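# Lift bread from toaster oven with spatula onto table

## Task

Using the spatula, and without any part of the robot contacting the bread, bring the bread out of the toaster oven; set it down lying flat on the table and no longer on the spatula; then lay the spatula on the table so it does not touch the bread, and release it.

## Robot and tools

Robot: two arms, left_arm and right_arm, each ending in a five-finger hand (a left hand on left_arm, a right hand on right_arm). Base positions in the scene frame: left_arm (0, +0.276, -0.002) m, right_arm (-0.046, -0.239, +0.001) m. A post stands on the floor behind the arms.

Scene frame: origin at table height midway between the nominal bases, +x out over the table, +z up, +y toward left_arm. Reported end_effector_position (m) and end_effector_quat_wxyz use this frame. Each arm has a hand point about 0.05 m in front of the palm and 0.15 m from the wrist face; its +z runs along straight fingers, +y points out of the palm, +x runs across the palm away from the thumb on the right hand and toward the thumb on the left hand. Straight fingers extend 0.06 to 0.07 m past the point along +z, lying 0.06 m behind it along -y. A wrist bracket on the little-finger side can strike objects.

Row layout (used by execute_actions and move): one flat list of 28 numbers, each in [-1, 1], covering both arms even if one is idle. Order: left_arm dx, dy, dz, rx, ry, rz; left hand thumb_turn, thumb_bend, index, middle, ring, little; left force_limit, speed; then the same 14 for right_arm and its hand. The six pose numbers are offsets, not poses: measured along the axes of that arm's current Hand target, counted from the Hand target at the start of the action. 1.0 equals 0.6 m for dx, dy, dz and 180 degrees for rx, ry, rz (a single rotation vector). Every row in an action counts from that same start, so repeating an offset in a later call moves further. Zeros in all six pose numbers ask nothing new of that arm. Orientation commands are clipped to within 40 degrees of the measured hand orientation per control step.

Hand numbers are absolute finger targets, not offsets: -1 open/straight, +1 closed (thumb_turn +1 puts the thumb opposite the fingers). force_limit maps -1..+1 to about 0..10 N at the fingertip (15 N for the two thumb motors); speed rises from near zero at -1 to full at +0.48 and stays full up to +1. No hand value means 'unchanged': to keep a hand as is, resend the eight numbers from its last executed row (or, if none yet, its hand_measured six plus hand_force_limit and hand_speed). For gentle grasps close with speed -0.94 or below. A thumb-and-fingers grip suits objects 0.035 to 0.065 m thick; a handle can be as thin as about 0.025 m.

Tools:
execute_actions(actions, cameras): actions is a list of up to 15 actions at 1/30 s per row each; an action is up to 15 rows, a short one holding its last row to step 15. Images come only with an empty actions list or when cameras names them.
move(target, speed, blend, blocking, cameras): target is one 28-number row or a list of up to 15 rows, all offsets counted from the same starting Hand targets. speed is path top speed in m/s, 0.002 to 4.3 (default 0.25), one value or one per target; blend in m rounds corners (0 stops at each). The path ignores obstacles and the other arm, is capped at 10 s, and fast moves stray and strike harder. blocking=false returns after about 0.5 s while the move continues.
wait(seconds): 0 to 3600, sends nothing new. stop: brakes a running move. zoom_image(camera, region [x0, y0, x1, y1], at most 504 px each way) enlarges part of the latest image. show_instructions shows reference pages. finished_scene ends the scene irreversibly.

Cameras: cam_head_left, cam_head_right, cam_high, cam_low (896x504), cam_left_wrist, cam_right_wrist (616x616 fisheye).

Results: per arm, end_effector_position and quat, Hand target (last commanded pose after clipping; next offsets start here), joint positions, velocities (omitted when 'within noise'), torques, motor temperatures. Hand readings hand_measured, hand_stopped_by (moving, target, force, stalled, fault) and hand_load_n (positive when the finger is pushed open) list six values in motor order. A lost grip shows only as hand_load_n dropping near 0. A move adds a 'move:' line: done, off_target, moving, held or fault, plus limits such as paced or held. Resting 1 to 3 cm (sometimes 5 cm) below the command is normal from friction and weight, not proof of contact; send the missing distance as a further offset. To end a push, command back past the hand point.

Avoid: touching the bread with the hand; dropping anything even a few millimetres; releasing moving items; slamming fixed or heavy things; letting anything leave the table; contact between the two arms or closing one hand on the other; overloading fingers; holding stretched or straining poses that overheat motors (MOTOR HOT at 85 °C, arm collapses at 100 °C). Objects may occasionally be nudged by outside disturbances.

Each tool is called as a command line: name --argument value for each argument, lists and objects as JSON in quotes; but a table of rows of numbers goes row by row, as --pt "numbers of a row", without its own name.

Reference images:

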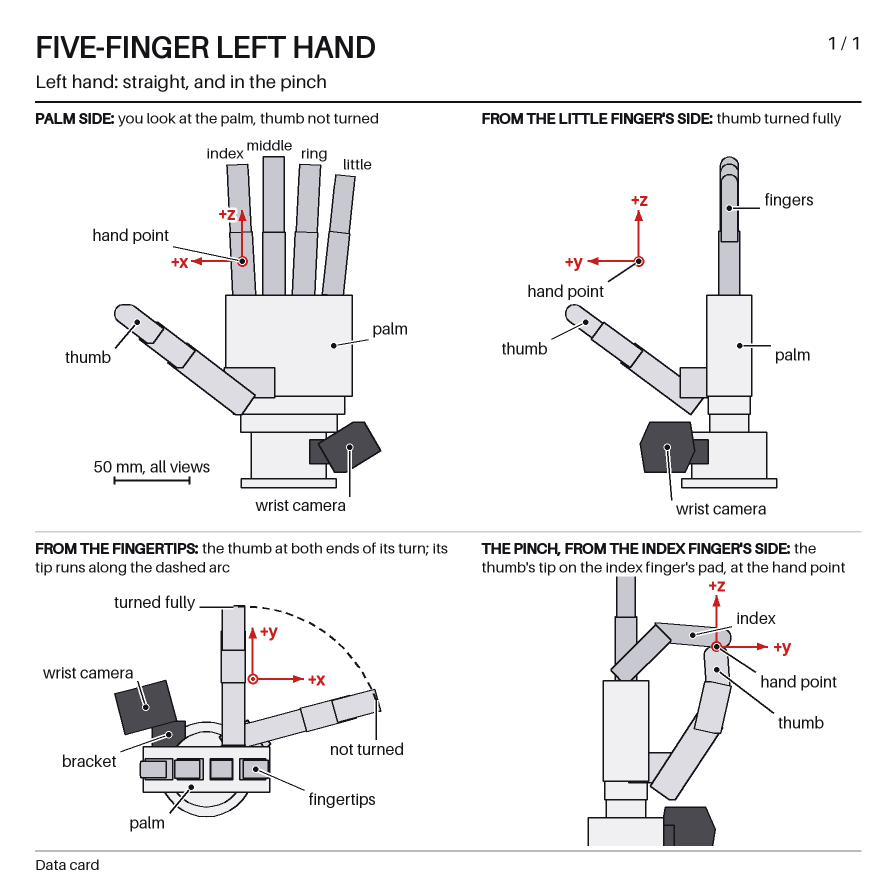

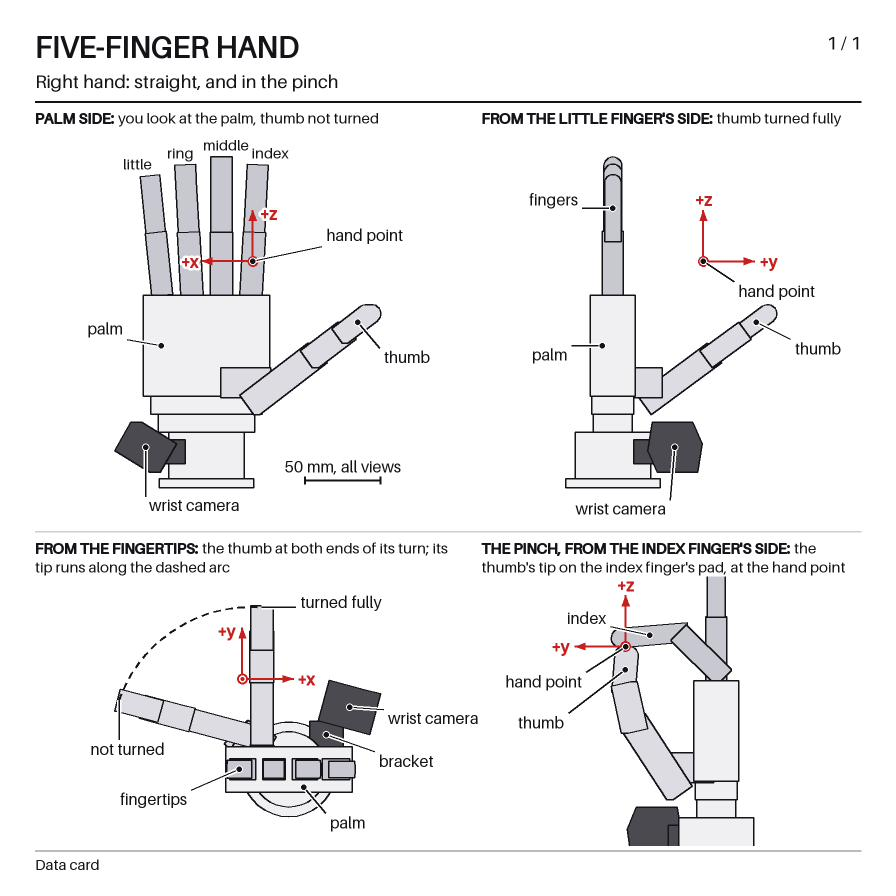

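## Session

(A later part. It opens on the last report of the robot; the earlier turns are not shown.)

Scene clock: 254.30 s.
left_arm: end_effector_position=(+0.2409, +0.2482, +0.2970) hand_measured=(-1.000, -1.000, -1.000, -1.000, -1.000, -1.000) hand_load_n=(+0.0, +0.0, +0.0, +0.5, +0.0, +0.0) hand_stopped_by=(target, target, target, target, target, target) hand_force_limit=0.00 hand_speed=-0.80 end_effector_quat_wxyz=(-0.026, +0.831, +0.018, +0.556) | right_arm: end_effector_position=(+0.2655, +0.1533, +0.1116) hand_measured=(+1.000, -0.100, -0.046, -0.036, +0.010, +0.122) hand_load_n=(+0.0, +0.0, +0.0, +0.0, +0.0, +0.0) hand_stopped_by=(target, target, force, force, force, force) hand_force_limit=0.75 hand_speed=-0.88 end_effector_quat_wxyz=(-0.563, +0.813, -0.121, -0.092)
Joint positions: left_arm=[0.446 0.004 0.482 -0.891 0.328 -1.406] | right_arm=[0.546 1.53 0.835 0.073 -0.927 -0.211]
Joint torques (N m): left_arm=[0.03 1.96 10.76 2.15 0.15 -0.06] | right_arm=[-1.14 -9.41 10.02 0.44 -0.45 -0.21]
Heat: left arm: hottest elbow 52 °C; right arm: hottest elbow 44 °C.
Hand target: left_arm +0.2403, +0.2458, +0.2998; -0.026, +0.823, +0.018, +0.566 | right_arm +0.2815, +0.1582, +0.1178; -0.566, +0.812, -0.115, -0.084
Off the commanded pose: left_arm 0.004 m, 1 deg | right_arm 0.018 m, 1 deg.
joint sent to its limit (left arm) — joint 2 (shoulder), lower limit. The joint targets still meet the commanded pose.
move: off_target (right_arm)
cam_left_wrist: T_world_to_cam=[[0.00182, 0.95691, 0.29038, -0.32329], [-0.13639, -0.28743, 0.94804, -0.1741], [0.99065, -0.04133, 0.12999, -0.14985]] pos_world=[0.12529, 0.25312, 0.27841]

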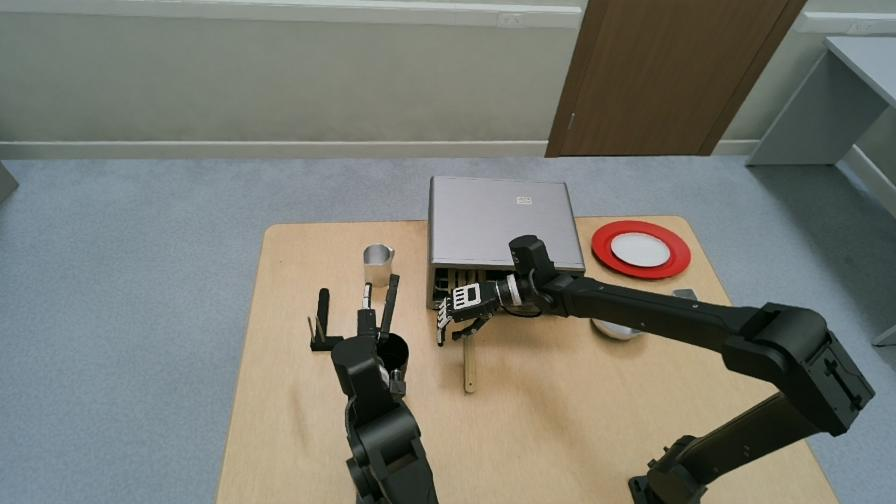

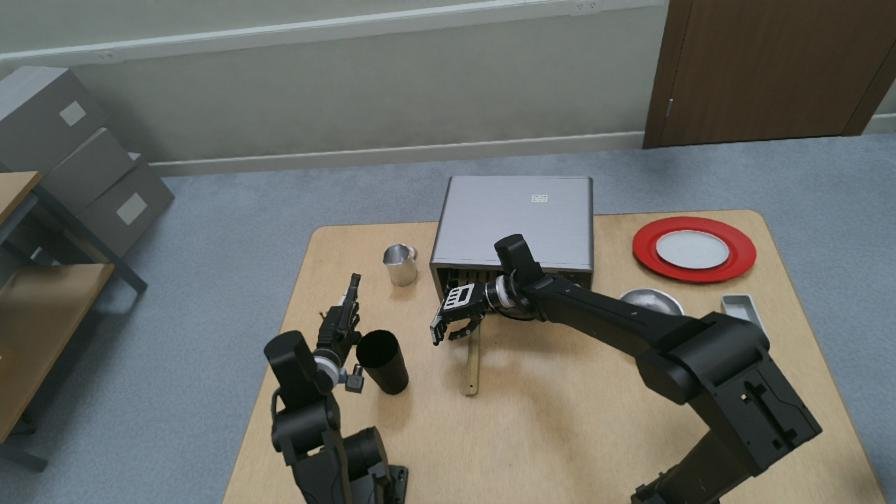

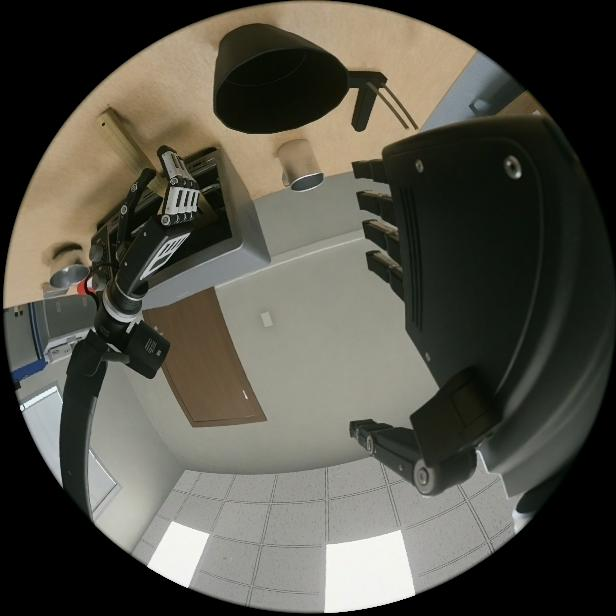

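zoom_image --camera "cam_head_left" --region '[400, 240, 560, 410]'

zoom_image --camera "cam_left_wrist" --region '[80, 90, 250, 260]'

zoom_image --camera "cam_head_right" --region '[420, 250, 560, 410]'

Scaled by 2.965 from the camera's image (finer frame: 1280x720).

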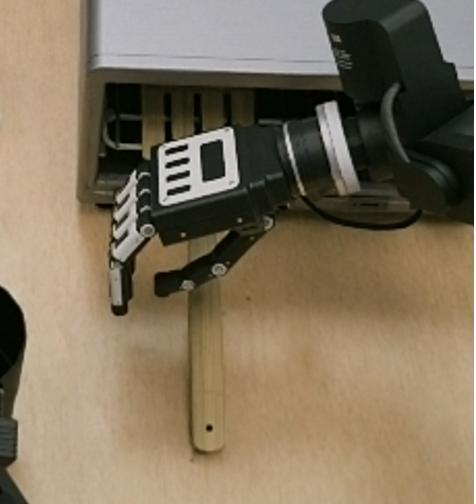

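Scaled by 2.965 from the camera's image (finer frame: 880x880).

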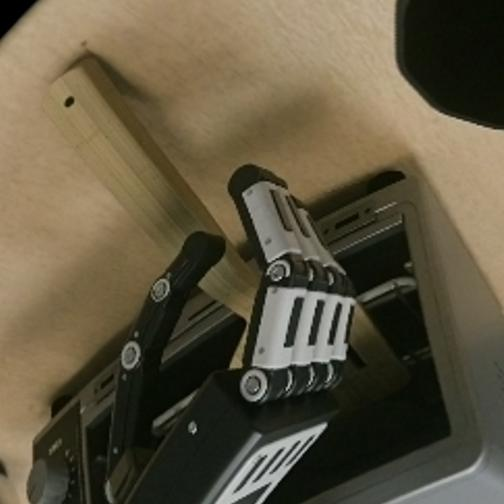

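Scaled by 3.150 from the camera's image (finer frame: 1280x720).

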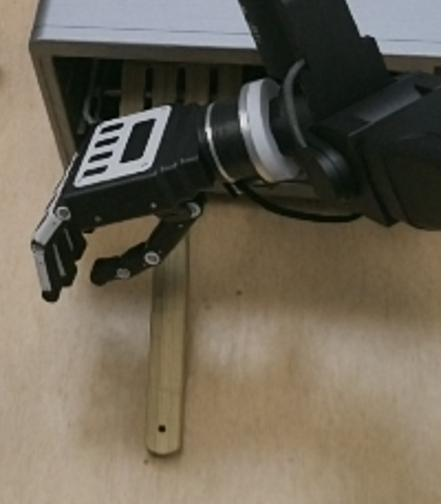

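move --target '[0,0,0,0,0,0,-1,-1,-1,-1,-1,-1,0,-0.8,-0.062,-0.028,-0.048,0,0,0,1,-0.1,-0.5,-0.5,-0.5,-0.5,0.75,-0.5]' --speed 0.1 --cameras '["cam_head_left","cam_head_right","cam_left_wrist"]'

Scene clock: 257.10 s.
left_arm: end_effector_position=(+0.2409, +0.2482, +0.2970) hand_measured=(-1.000, -1.000, -1.000, -1.000, -1.000, -1.000) hand_load_n=(+0.0, +0.0, -0.5, +0.0, +0.0, +0.0) hand_stopped_by=(target, target, target, target, target, target) hand_force_limit=0.00 hand_speed=-0.80 end_effector_quat_wxyz=(-0.026, +0.831, +0.018, +0.556) | right_arm: end_effector_position=(+0.2513, +0.1443, +0.1533) hand_measured=(+1.000, -0.100, -0.500, -0.500, -0.500, -0.500) hand_load_n=(+0.0, +0.0, +0.0, +0.0, +0.0, +0.0) hand_stopped_by=(target, target, target, target, target, target) hand_force_limit=0.75 hand_speed=-0.50 end_effector_quat_wxyz=(-0.568, +0.810, -0.115, -0.086)
Joint positions: left_arm=[0.446 0.004 0.482 -0.891 0.328 -1.406] | right_arm=[0.546 1.408 0.831 -0.024 -0.927 -0.212]
Joint velocities: left_arm=[within noise] | right_arm=[0.005 -0.015 0.012 -0.007 0.007 -0.154]
Joint torques (N m): left_arm=[-0.15 2.02 10.73 2.15 0.14 -0.07] | right_arm=[-0.67 -10.17 7.05 0.5 -0.34 -0.2]
Heat: left arm: hottest elbow 52 °C; right arm: hottest elbow 43 °C.
Hand target: left_arm +0.2403, +0.2458, +0.2998; -0.026, +0.823, +0.018, +0.566 | right_arm +0.2507, +0.1402, +0.1527; -0.566, +0.812, -0.115, -0.084
Off the commanded pose: left_arm 0.004 m, 1 deg | right_arm 0.004 m, 0 deg.
joint sent to its limit (left arm) — joint 2 (shoulder), lower limit. The joint targets still meet the commanded pose.
move: done
cam_left_wrist: T_world_to_cam=[[0.00182, 0.95691, 0.29038, -0.32329], [-0.13639, -0.28743, 0.94804, -0.1741], [0.99065, -0.04133, 0.12999, -0.14985]] pos_world=[0.12529, 0.25312, 0.27841]

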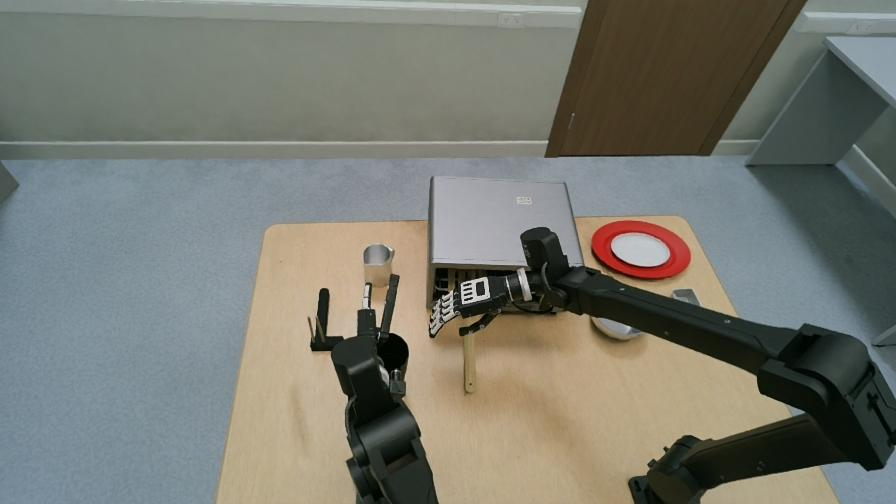

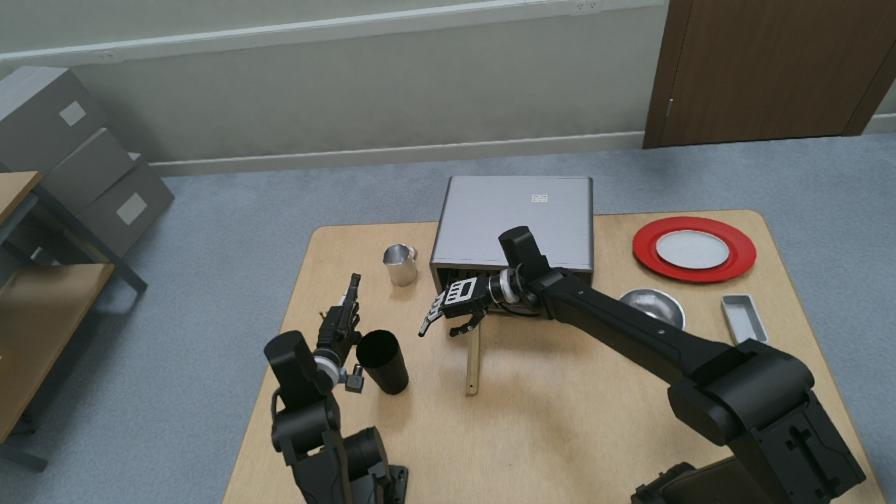

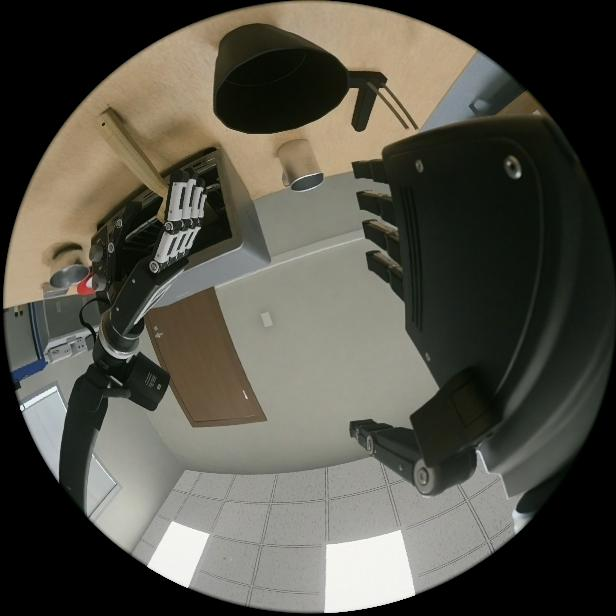

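move --target '[0,0,0,0,0,0,-1,-1,-1,-1,-1,-1,0,-0.8,-0.1275,0.044,-0.21,0,0,0,1,-0.1,-0.5,-0.5,-0.5,-0.5,0.75,-0.5]' --speed 0.2 --cameras '["cam_head_left","cam_head_right","cam_left_wrist"]'

zoom_image --camera "cam_head_left" --region '[420, 250, 560, 400]'

zoom_image --camera "cam_head_right" --region '[420, 250, 560, 400]'

zoom_image --camera "cam_left_wrist" --region '[90, 100, 250, 260]'

Scene clock: 259.20 s.
left_arm: end_effector_position=(+0.2409, +0.2482, +0.2970) hand_measured=(-1.000, -1.000, -1.000, -1.000, -1.000, -1.000) hand_load_n=(+0.0, +0.0, +0.0, +0.0, +0.0, +0.0) hand_stopped_by=(target, target, target, target, target, target) hand_force_limit=0.00 hand_speed=-0.80 end_effector_quat_wxyz=(-0.026, +0.831, +0.018, +0.556) | right_arm: end_effector_position=(+0.1661, +0.0221, +0.1879) hand_measured=(+1.000, -0.100, -0.500, -0.500, -0.500, -0.500) hand_load_n=(+0.0, +0.0, +0.0, +0.0, +0.0, +0.0) hand_stopped_by=(target, target, target, target, target, target) hand_force_limit=0.75 hand_speed=-0.50 end_effector_quat_wxyz=(-0.564, +0.812, -0.118, -0.091)
Joint positions: left_arm=[0.446 0.004 0.482 -0.891 0.328 -1.406] | right_arm=[0.337 0.99 0.644 -0.493 -1.087 -0.474]
Joint torques (N m): left_arm=[-0.03 1.85 10.73 2.17 0.14 -0.07] | right_arm=[-1.08 -4.48 8.79 0.21 -0.61 -0.19]
Heat: left arm: hottest elbow 52 °C; right arm: hottest elbow 43 °C.
Hand target: left_arm +0.2403, +0.2458, +0.2998; -0.026, +0.823, +0.018, +0.566 | right_arm +0.1705, +0.0202, +0.1927; -0.566, +0.812, -0.115, -0.084
Off the commanded pose: left_arm 0.004 m, 1 deg | right_arm 0.007 m, 1 deg.
joint sent to its limit (left arm) — joint 2 (shoulder), lower limit. The joint targets still meet the commanded pose.
move: done
cam_left_wrist: T_world_to_cam=[[0.00182, 0.95691, 0.29038, -0.32329], [-0.13639, -0.28743, 0.94804, -0.1741], [0.99065, -0.04133, 0.12999, -0.14985]] pos_world=[0.12529, 0.25312, 0.27841]

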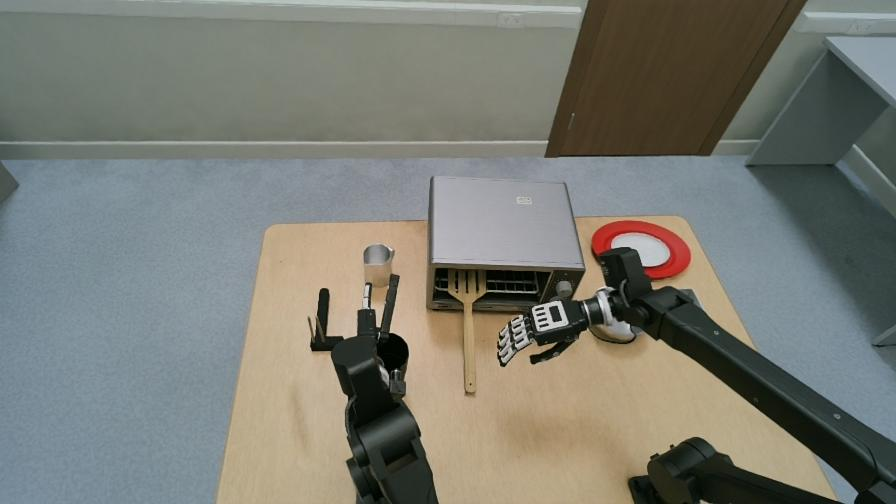

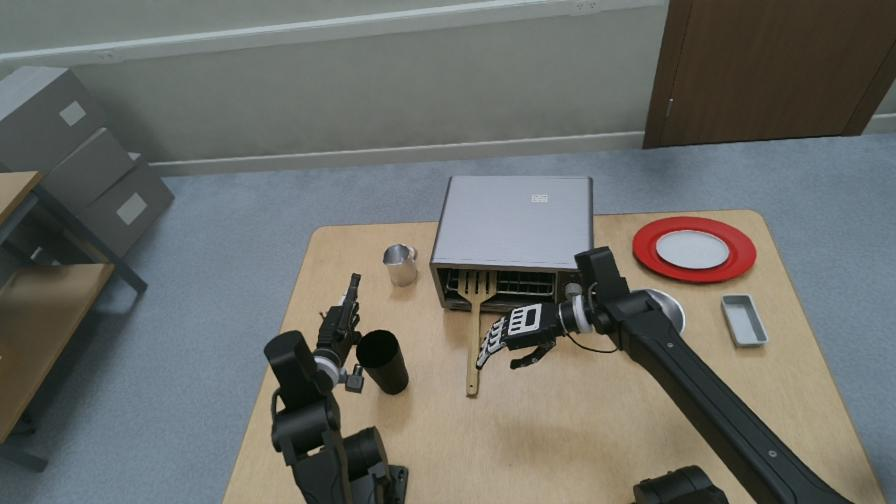

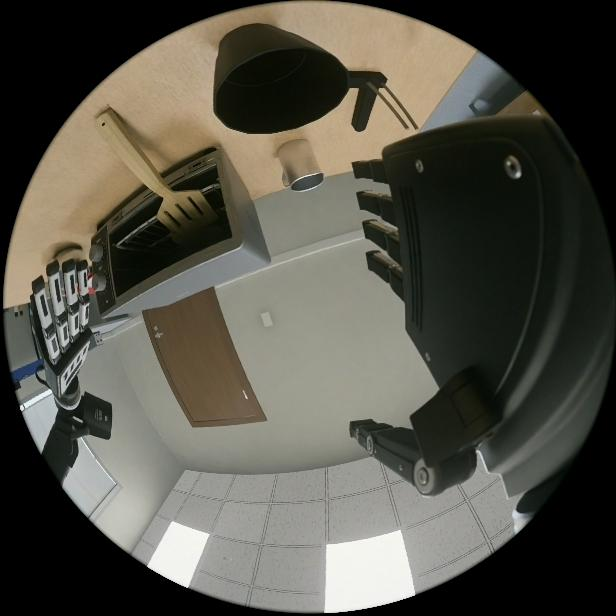

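Scaled by 3.360 from the camera's image (finer frame: 1280x720).

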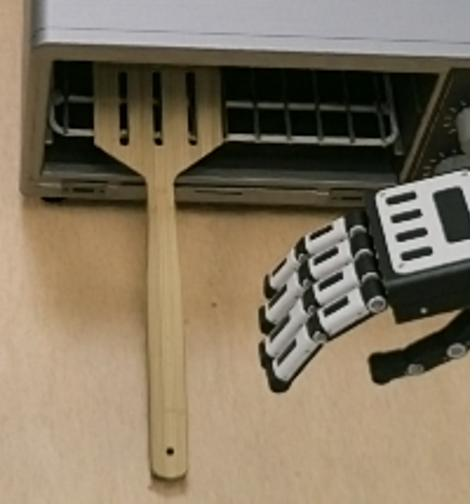

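Scaled by 3.360 from the camera's image (finer frame: 1280x720).

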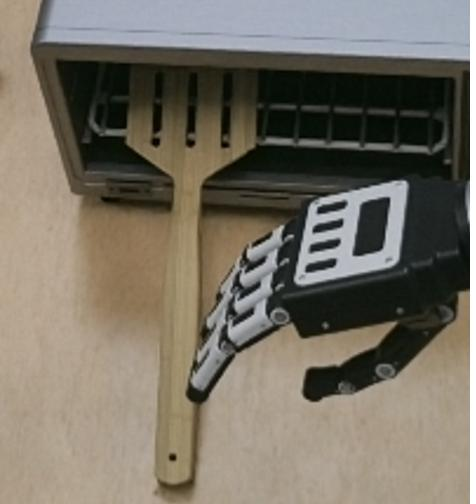

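Scaled by 3.150 from the camera's image (finer frame: 880x880).

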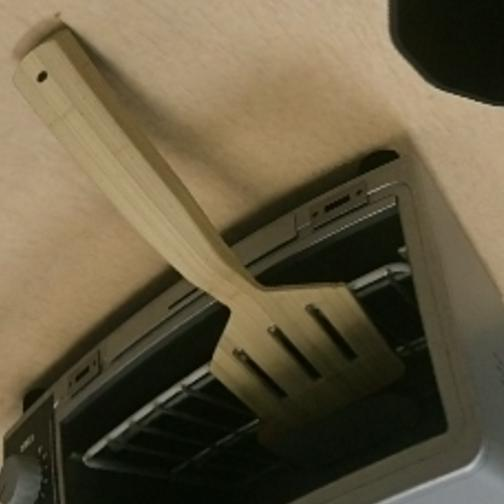

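zoom_image --camera "cam_left_wrist" --region '[150, 180, 230, 250]'

zoom_image --camera "cam_head_right" --region '[440, 260, 520, 320]'

zoom_image --camera "cam_left_wrist" --region '[90, 95, 180, 195]'

Scaled by 6.300 from the camera's image (finer frame: 880x880).

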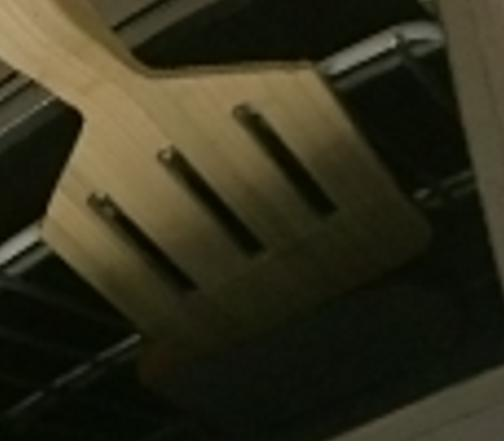

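Scaled by 6.300 from the camera's image (finer frame: 1280x720).

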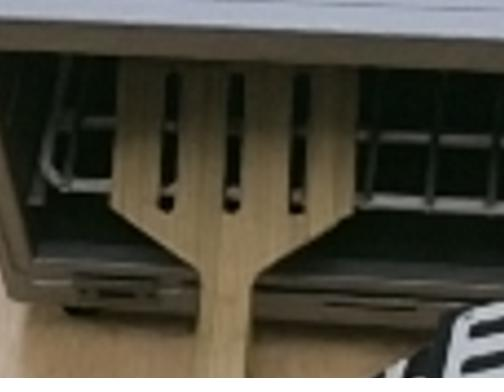

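Scaled by 5.040 from the camera's image (finer frame: 880x880).

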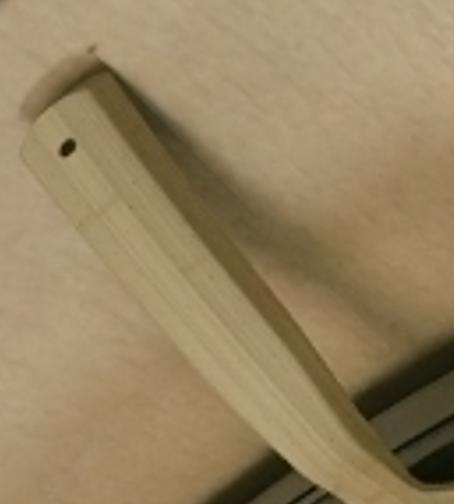

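move --target '[0,0,0,0,0,0,-1,-1,-1,-1,-1,-1,0,-0.8,0.1551,0.0482,0.1828,0,0.0443,-0.1822,1,-0.1,-0.5,-0.5,-0.5,-0.5,0.75,-0.5]' --speed 0.15 --cameras '["cam_head_left","cam_head_right","cam_left_wrist","cam_right_wrist"]'

zoom_image --camera "cam_head_left" --region '[420, 270, 560, 410]'

zoom_image --camera "cam_head_right" --region '[420, 270, 560, 410]'

zoom_image --camera "cam_left_wrist" --region '[70, 90, 230, 250]'

Scene clock: 264.67 s.
left_arm: end_effector_position=(+0.2409, +0.2482, +0.2970) hand_measured=(-1.000, -1.000, -1.000, -1.000, -1.000, -1.000) hand_load_n=(+0.0, +0.0, +0.0, +0.0, +0.0, -0.5) hand_stopped_by=(target, target, target, target, target, target) hand_force_limit=0.00 hand_speed=-0.80 end_effector_quat_wxyz=(-0.026, +0.831, +0.018, +0.556) | right_arm: end_effector_position=(+0.2527, +0.1017, +0.1103) hand_measured=(+1.000, -0.100, -0.500, -0.500, -0.500, -0.500) hand_load_n=(+0.0, +0.0, +0.0, +0.0, +0.0, +0.0) hand_stopped_by=(target, target, target, target, target, target) hand_force_limit=0.75 hand_speed=-0.50 end_effector_quat_wxyz=(-0.559, +0.815, +0.071, +0.134)
Joint positions: left_arm=[0.446 0.004 0.482 -0.891 0.328 -1.406] | right_arm=[0.55 1.27 0.598 0.168 -0.79 -0.696]
Joint torques (N m): left_arm=[0.03 2.08 10.74 2.17 0.15 -0.07] | right_arm=[1.14 -6.01 6.46 2.03 -0.12 -0.22]
Heat: left arm: hottest elbow 52 °C; right arm: hottest elbow 43 °C.
Hand target: left_arm +0.2403, +0.2458, +0.2998; -0.026, +0.823, +0.018, +0.566 | right_arm +0.2510, +0.1050, +0.1042; -0.558, +0.815, +0.080, +0.135
Off the commanded pose: left_arm 0.004 m, 1 deg | right_arm 0.007 m, 1 deg.
joint sent to its limit (left arm) — joint 2 (shoulder), lower limit. The joint targets still meet the commanded pose.
move: done
cam_left_wrist: T_world_to_cam=[[0.00182, 0.95691, 0.29038, -0.32329], [-0.13639, -0.28743, 0.94804, -0.1741], [0.99065, -0.04133, 0.12999, -0.14985]] pos_world=[0.12529, 0.25312, 0.27841]
cam_right_wrist: T_world_to_cam=[[0.51141, -0.39693, -0.76217, -0.01211], [-0.80635, -0.52828, -0.26594, 0.28413], [-0.29708, 0.75058, -0.59023, 0.17763]] pos_world=[0.28808, 0.01197, 0.17117]

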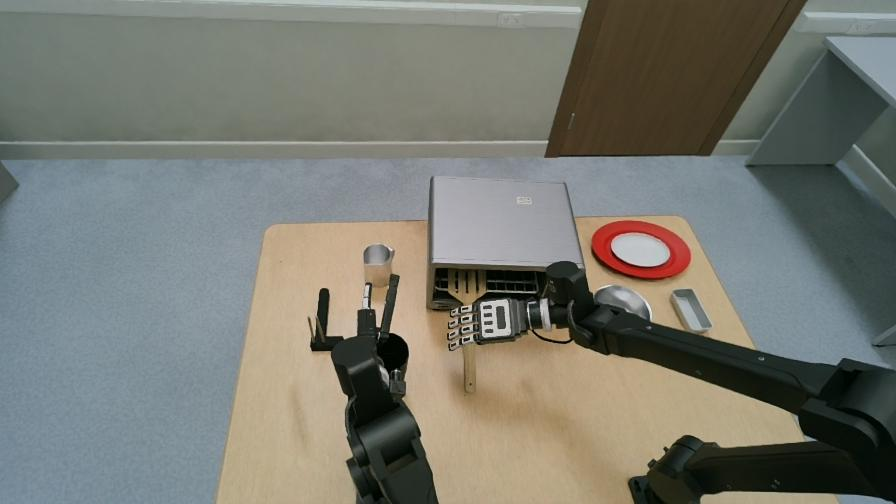

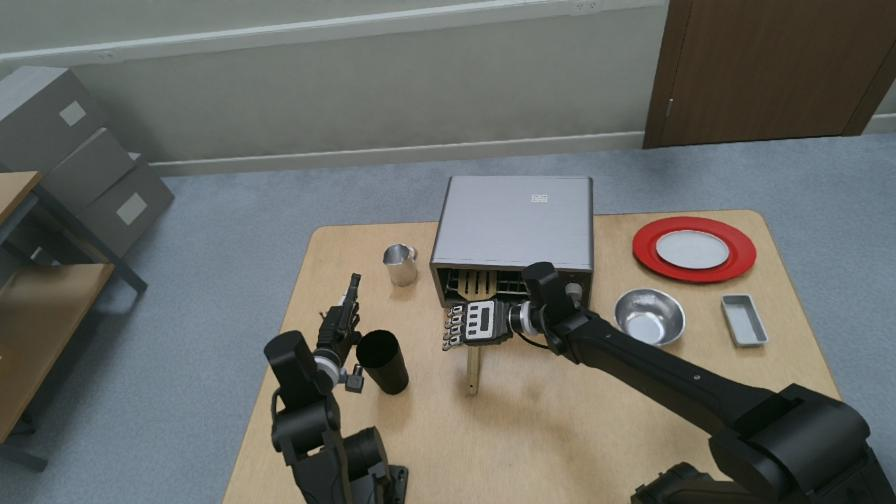

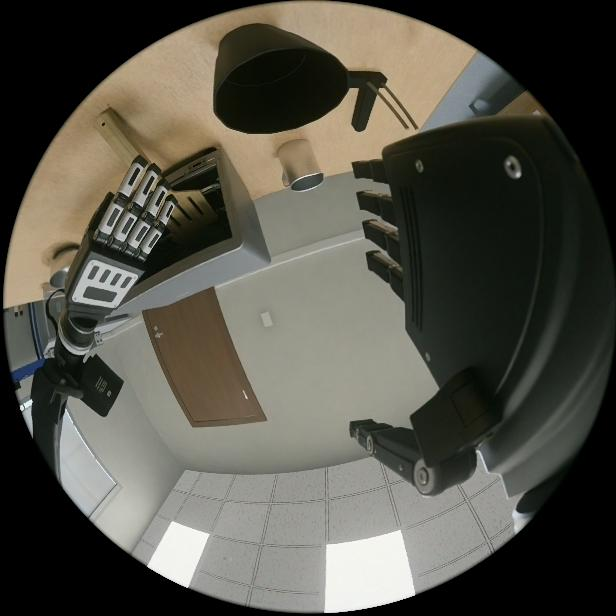

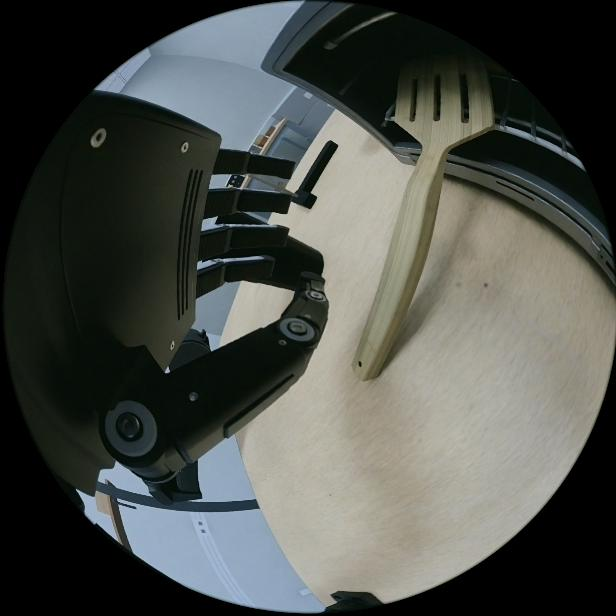

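Scaled by 3.600 from the camera's image (finer frame: 1280x720).

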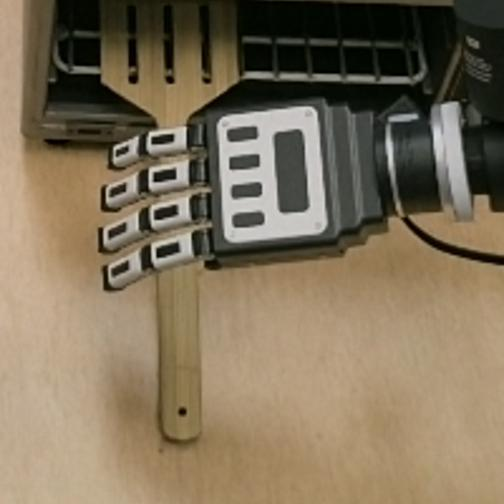

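Scaled by 3.600 from the camera's image (finer frame: 1280x720).

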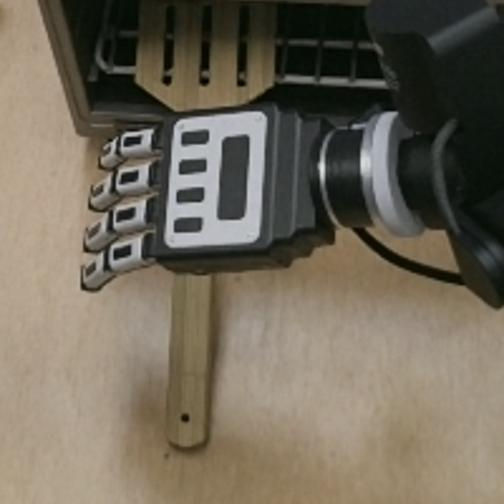

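Scaled by 3.150 from the camera's image (finer frame: 880x880).

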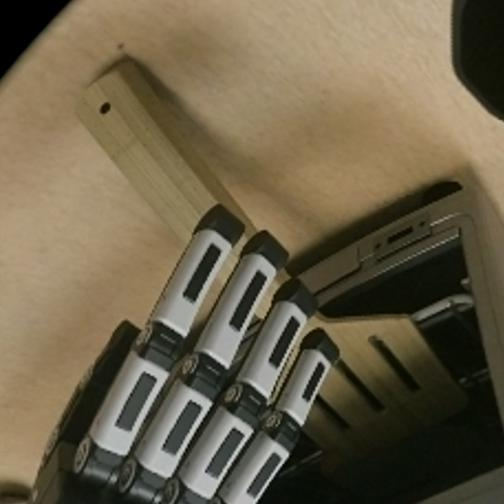

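move --target '[0,0,0,0,0,0,-1,-1,-1,-1,-1,-1,0,-0.8,-0.036,0.0531,0.02,0,0,0,1,-0.1,-0.5,-0.5,-0.5,-0.5,0.75,-0.5]' --speed 0.08 --cameras '["cam_head_left","cam_head_right","cam_left_wrist","cam_right_wrist"]'

zoom_image --camera "cam_head_left" --region '[420, 270, 560, 410]'

zoom_image --camera "cam_left_wrist" --region '[70, 90, 230, 250]'

Scene clock: 266.13 s.
left_arm: end_effector_position=(+0.2409, +0.2482, +0.2970) hand_measured=(-1.000, -1.000, -1.000, -1.000, -1.000, -1.000) hand_load_n=(+0.0, +0.0, +0.0, +0.0, +0.0, +0.0) hand_stopped_by=(target, target, target, target, target, target) hand_force_limit=0.00 hand_speed=-0.80 end_effector_quat_wxyz=(-0.026, +0.831, +0.018, +0.556) | right_arm: end_effector_position=(+0.2443, +0.1018, +0.0704) hand_measured=(+1.000, -0.100, -0.500, -0.500, -0.500, -0.500) hand_load_n=(+0.0, +0.0, +0.0, +0.0, +0.0, +0.0) hand_stopped_by=(target, target, target, target, target, target) hand_force_limit=0.75 hand_speed=-0.50 end_effector_quat_wxyz=(-0.558, +0.815, +0.075, +0.137)
Joint positions: left_arm=[0.446 0.004 0.482 -0.891 0.328 -1.406] | right_arm=[0.565 1.353 0.528 0.328 -0.775 -0.696]
Joint torques (N m): left_arm=[-0.15 1.96 10.74 2.17 0.15 -0.07] | right_arm=[0.5 -6.24 5.83 1.88 -0.11 -0.14]
Heat: left arm: hottest elbow 52 °C; right arm: hottest elbow 43 °C.
Hand target: left_arm +0.2403, +0.2458, +0.2998; -0.026, +0.823, +0.018, +0.566 | right_arm +0.2411, +0.1049, +0.0650; -0.558, +0.815, +0.080, +0.135
Off the commanded pose: left_arm 0.004 m, 1 deg | right_arm 0.007 m, 1 deg.
joint sent to its limit (left arm) — joint 2 (shoulder), lower limit. The joint targets still meet the commanded pose.
move: done
cam_left_wrist: T_world_to_cam=[[0.00182, 0.95691, 0.29038, -0.32329], [-0.13639, -0.28743, 0.94804, -0.1741], [0.99065, -0.04133, 0.12999, -0.14985]] pos_world=[0.12529, 0.25312, 0.27841]
cam_right_wrist: T_world_to_cam=[[0.52011, -0.39698, -0.75624, -0.04074], [-0.80211, -0.53122, -0.2728, 0.26647], [-0.29344, 0.74847, -0.59471, 0.15113]] pos_world=[0.27928, 0.01227, 0.13177]

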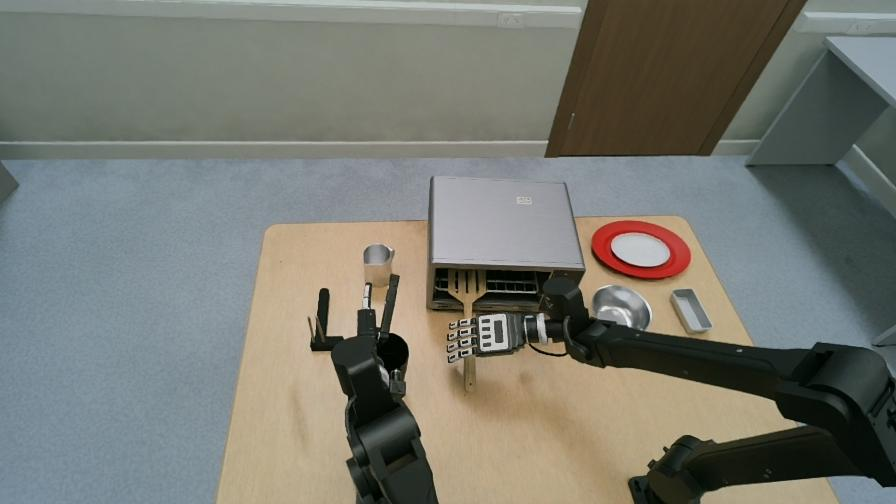

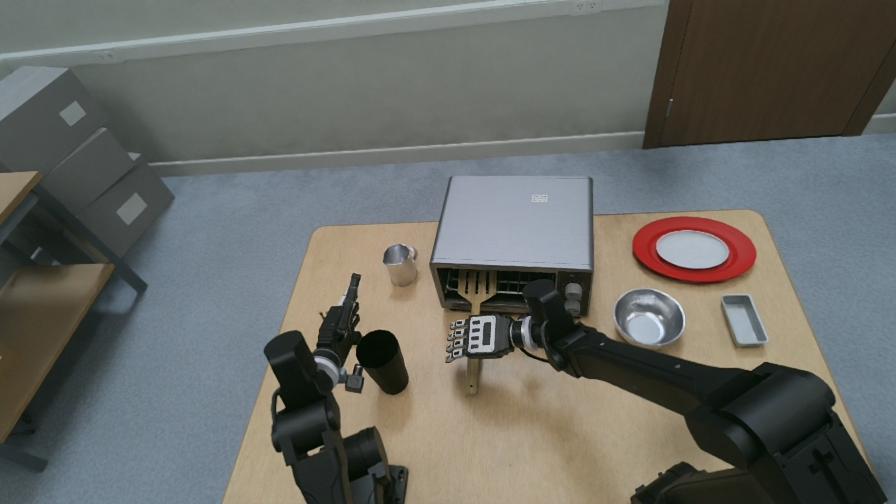

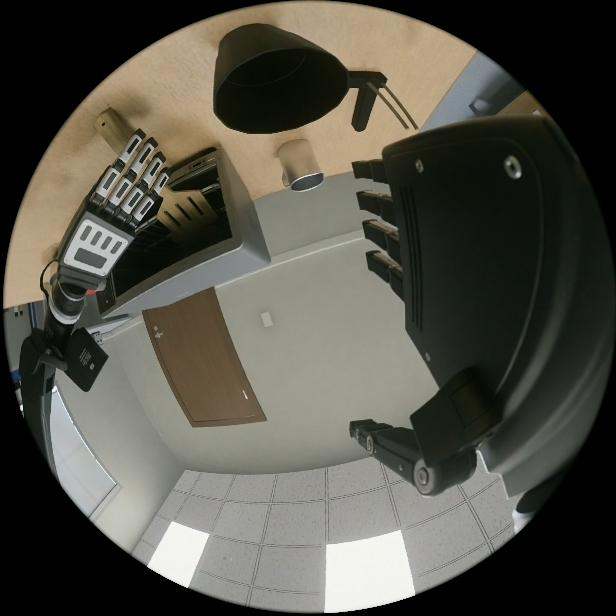

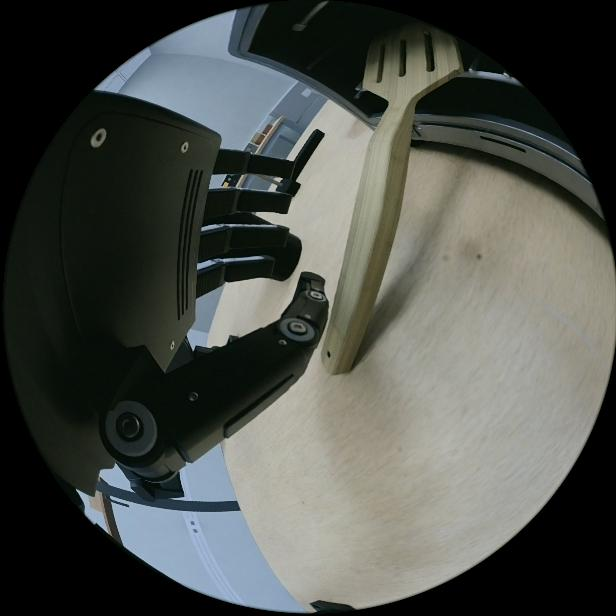

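Scaled by 3.600 from the camera's image (finer frame: 1280x720).

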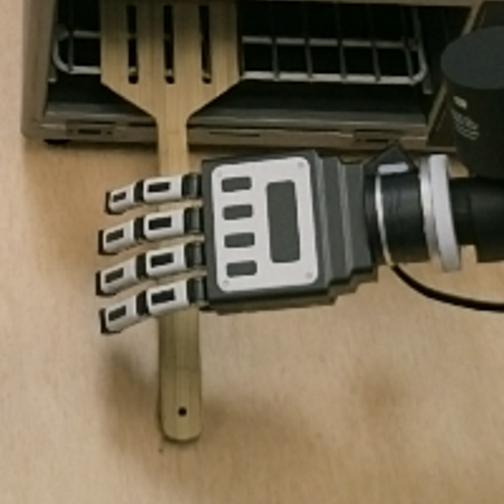

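Scaled by 3.150 from the camera's image (finer frame: 880x880).

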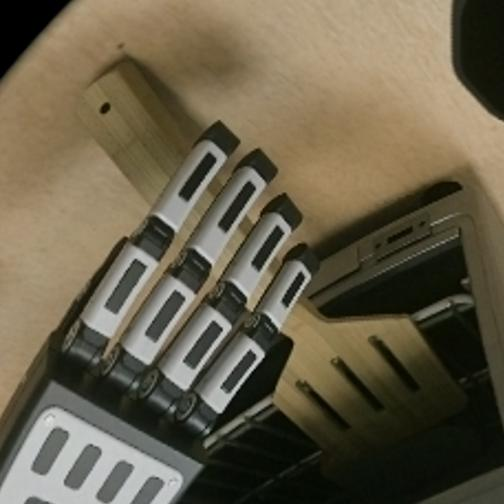

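zoom_image --camera "cam_head_right" --region '[420, 270, 560, 410]'

zoom_image --camera "cam_right_wrist" --region '[220, 200, 440, 420]'

Scaled by 3.600 from the camera's image (finer frame: 1280x720).

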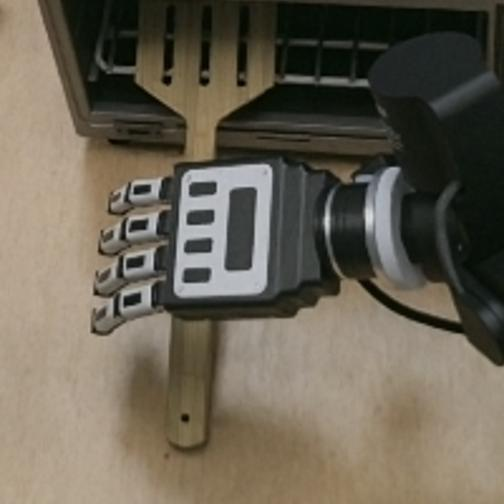

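Scaled by 2.291 from the camera's image (finer frame: 880x880).

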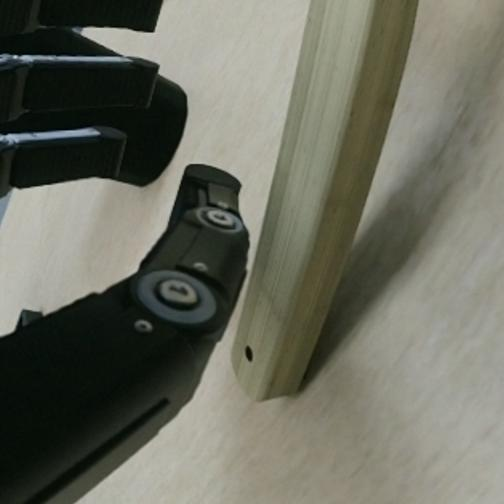

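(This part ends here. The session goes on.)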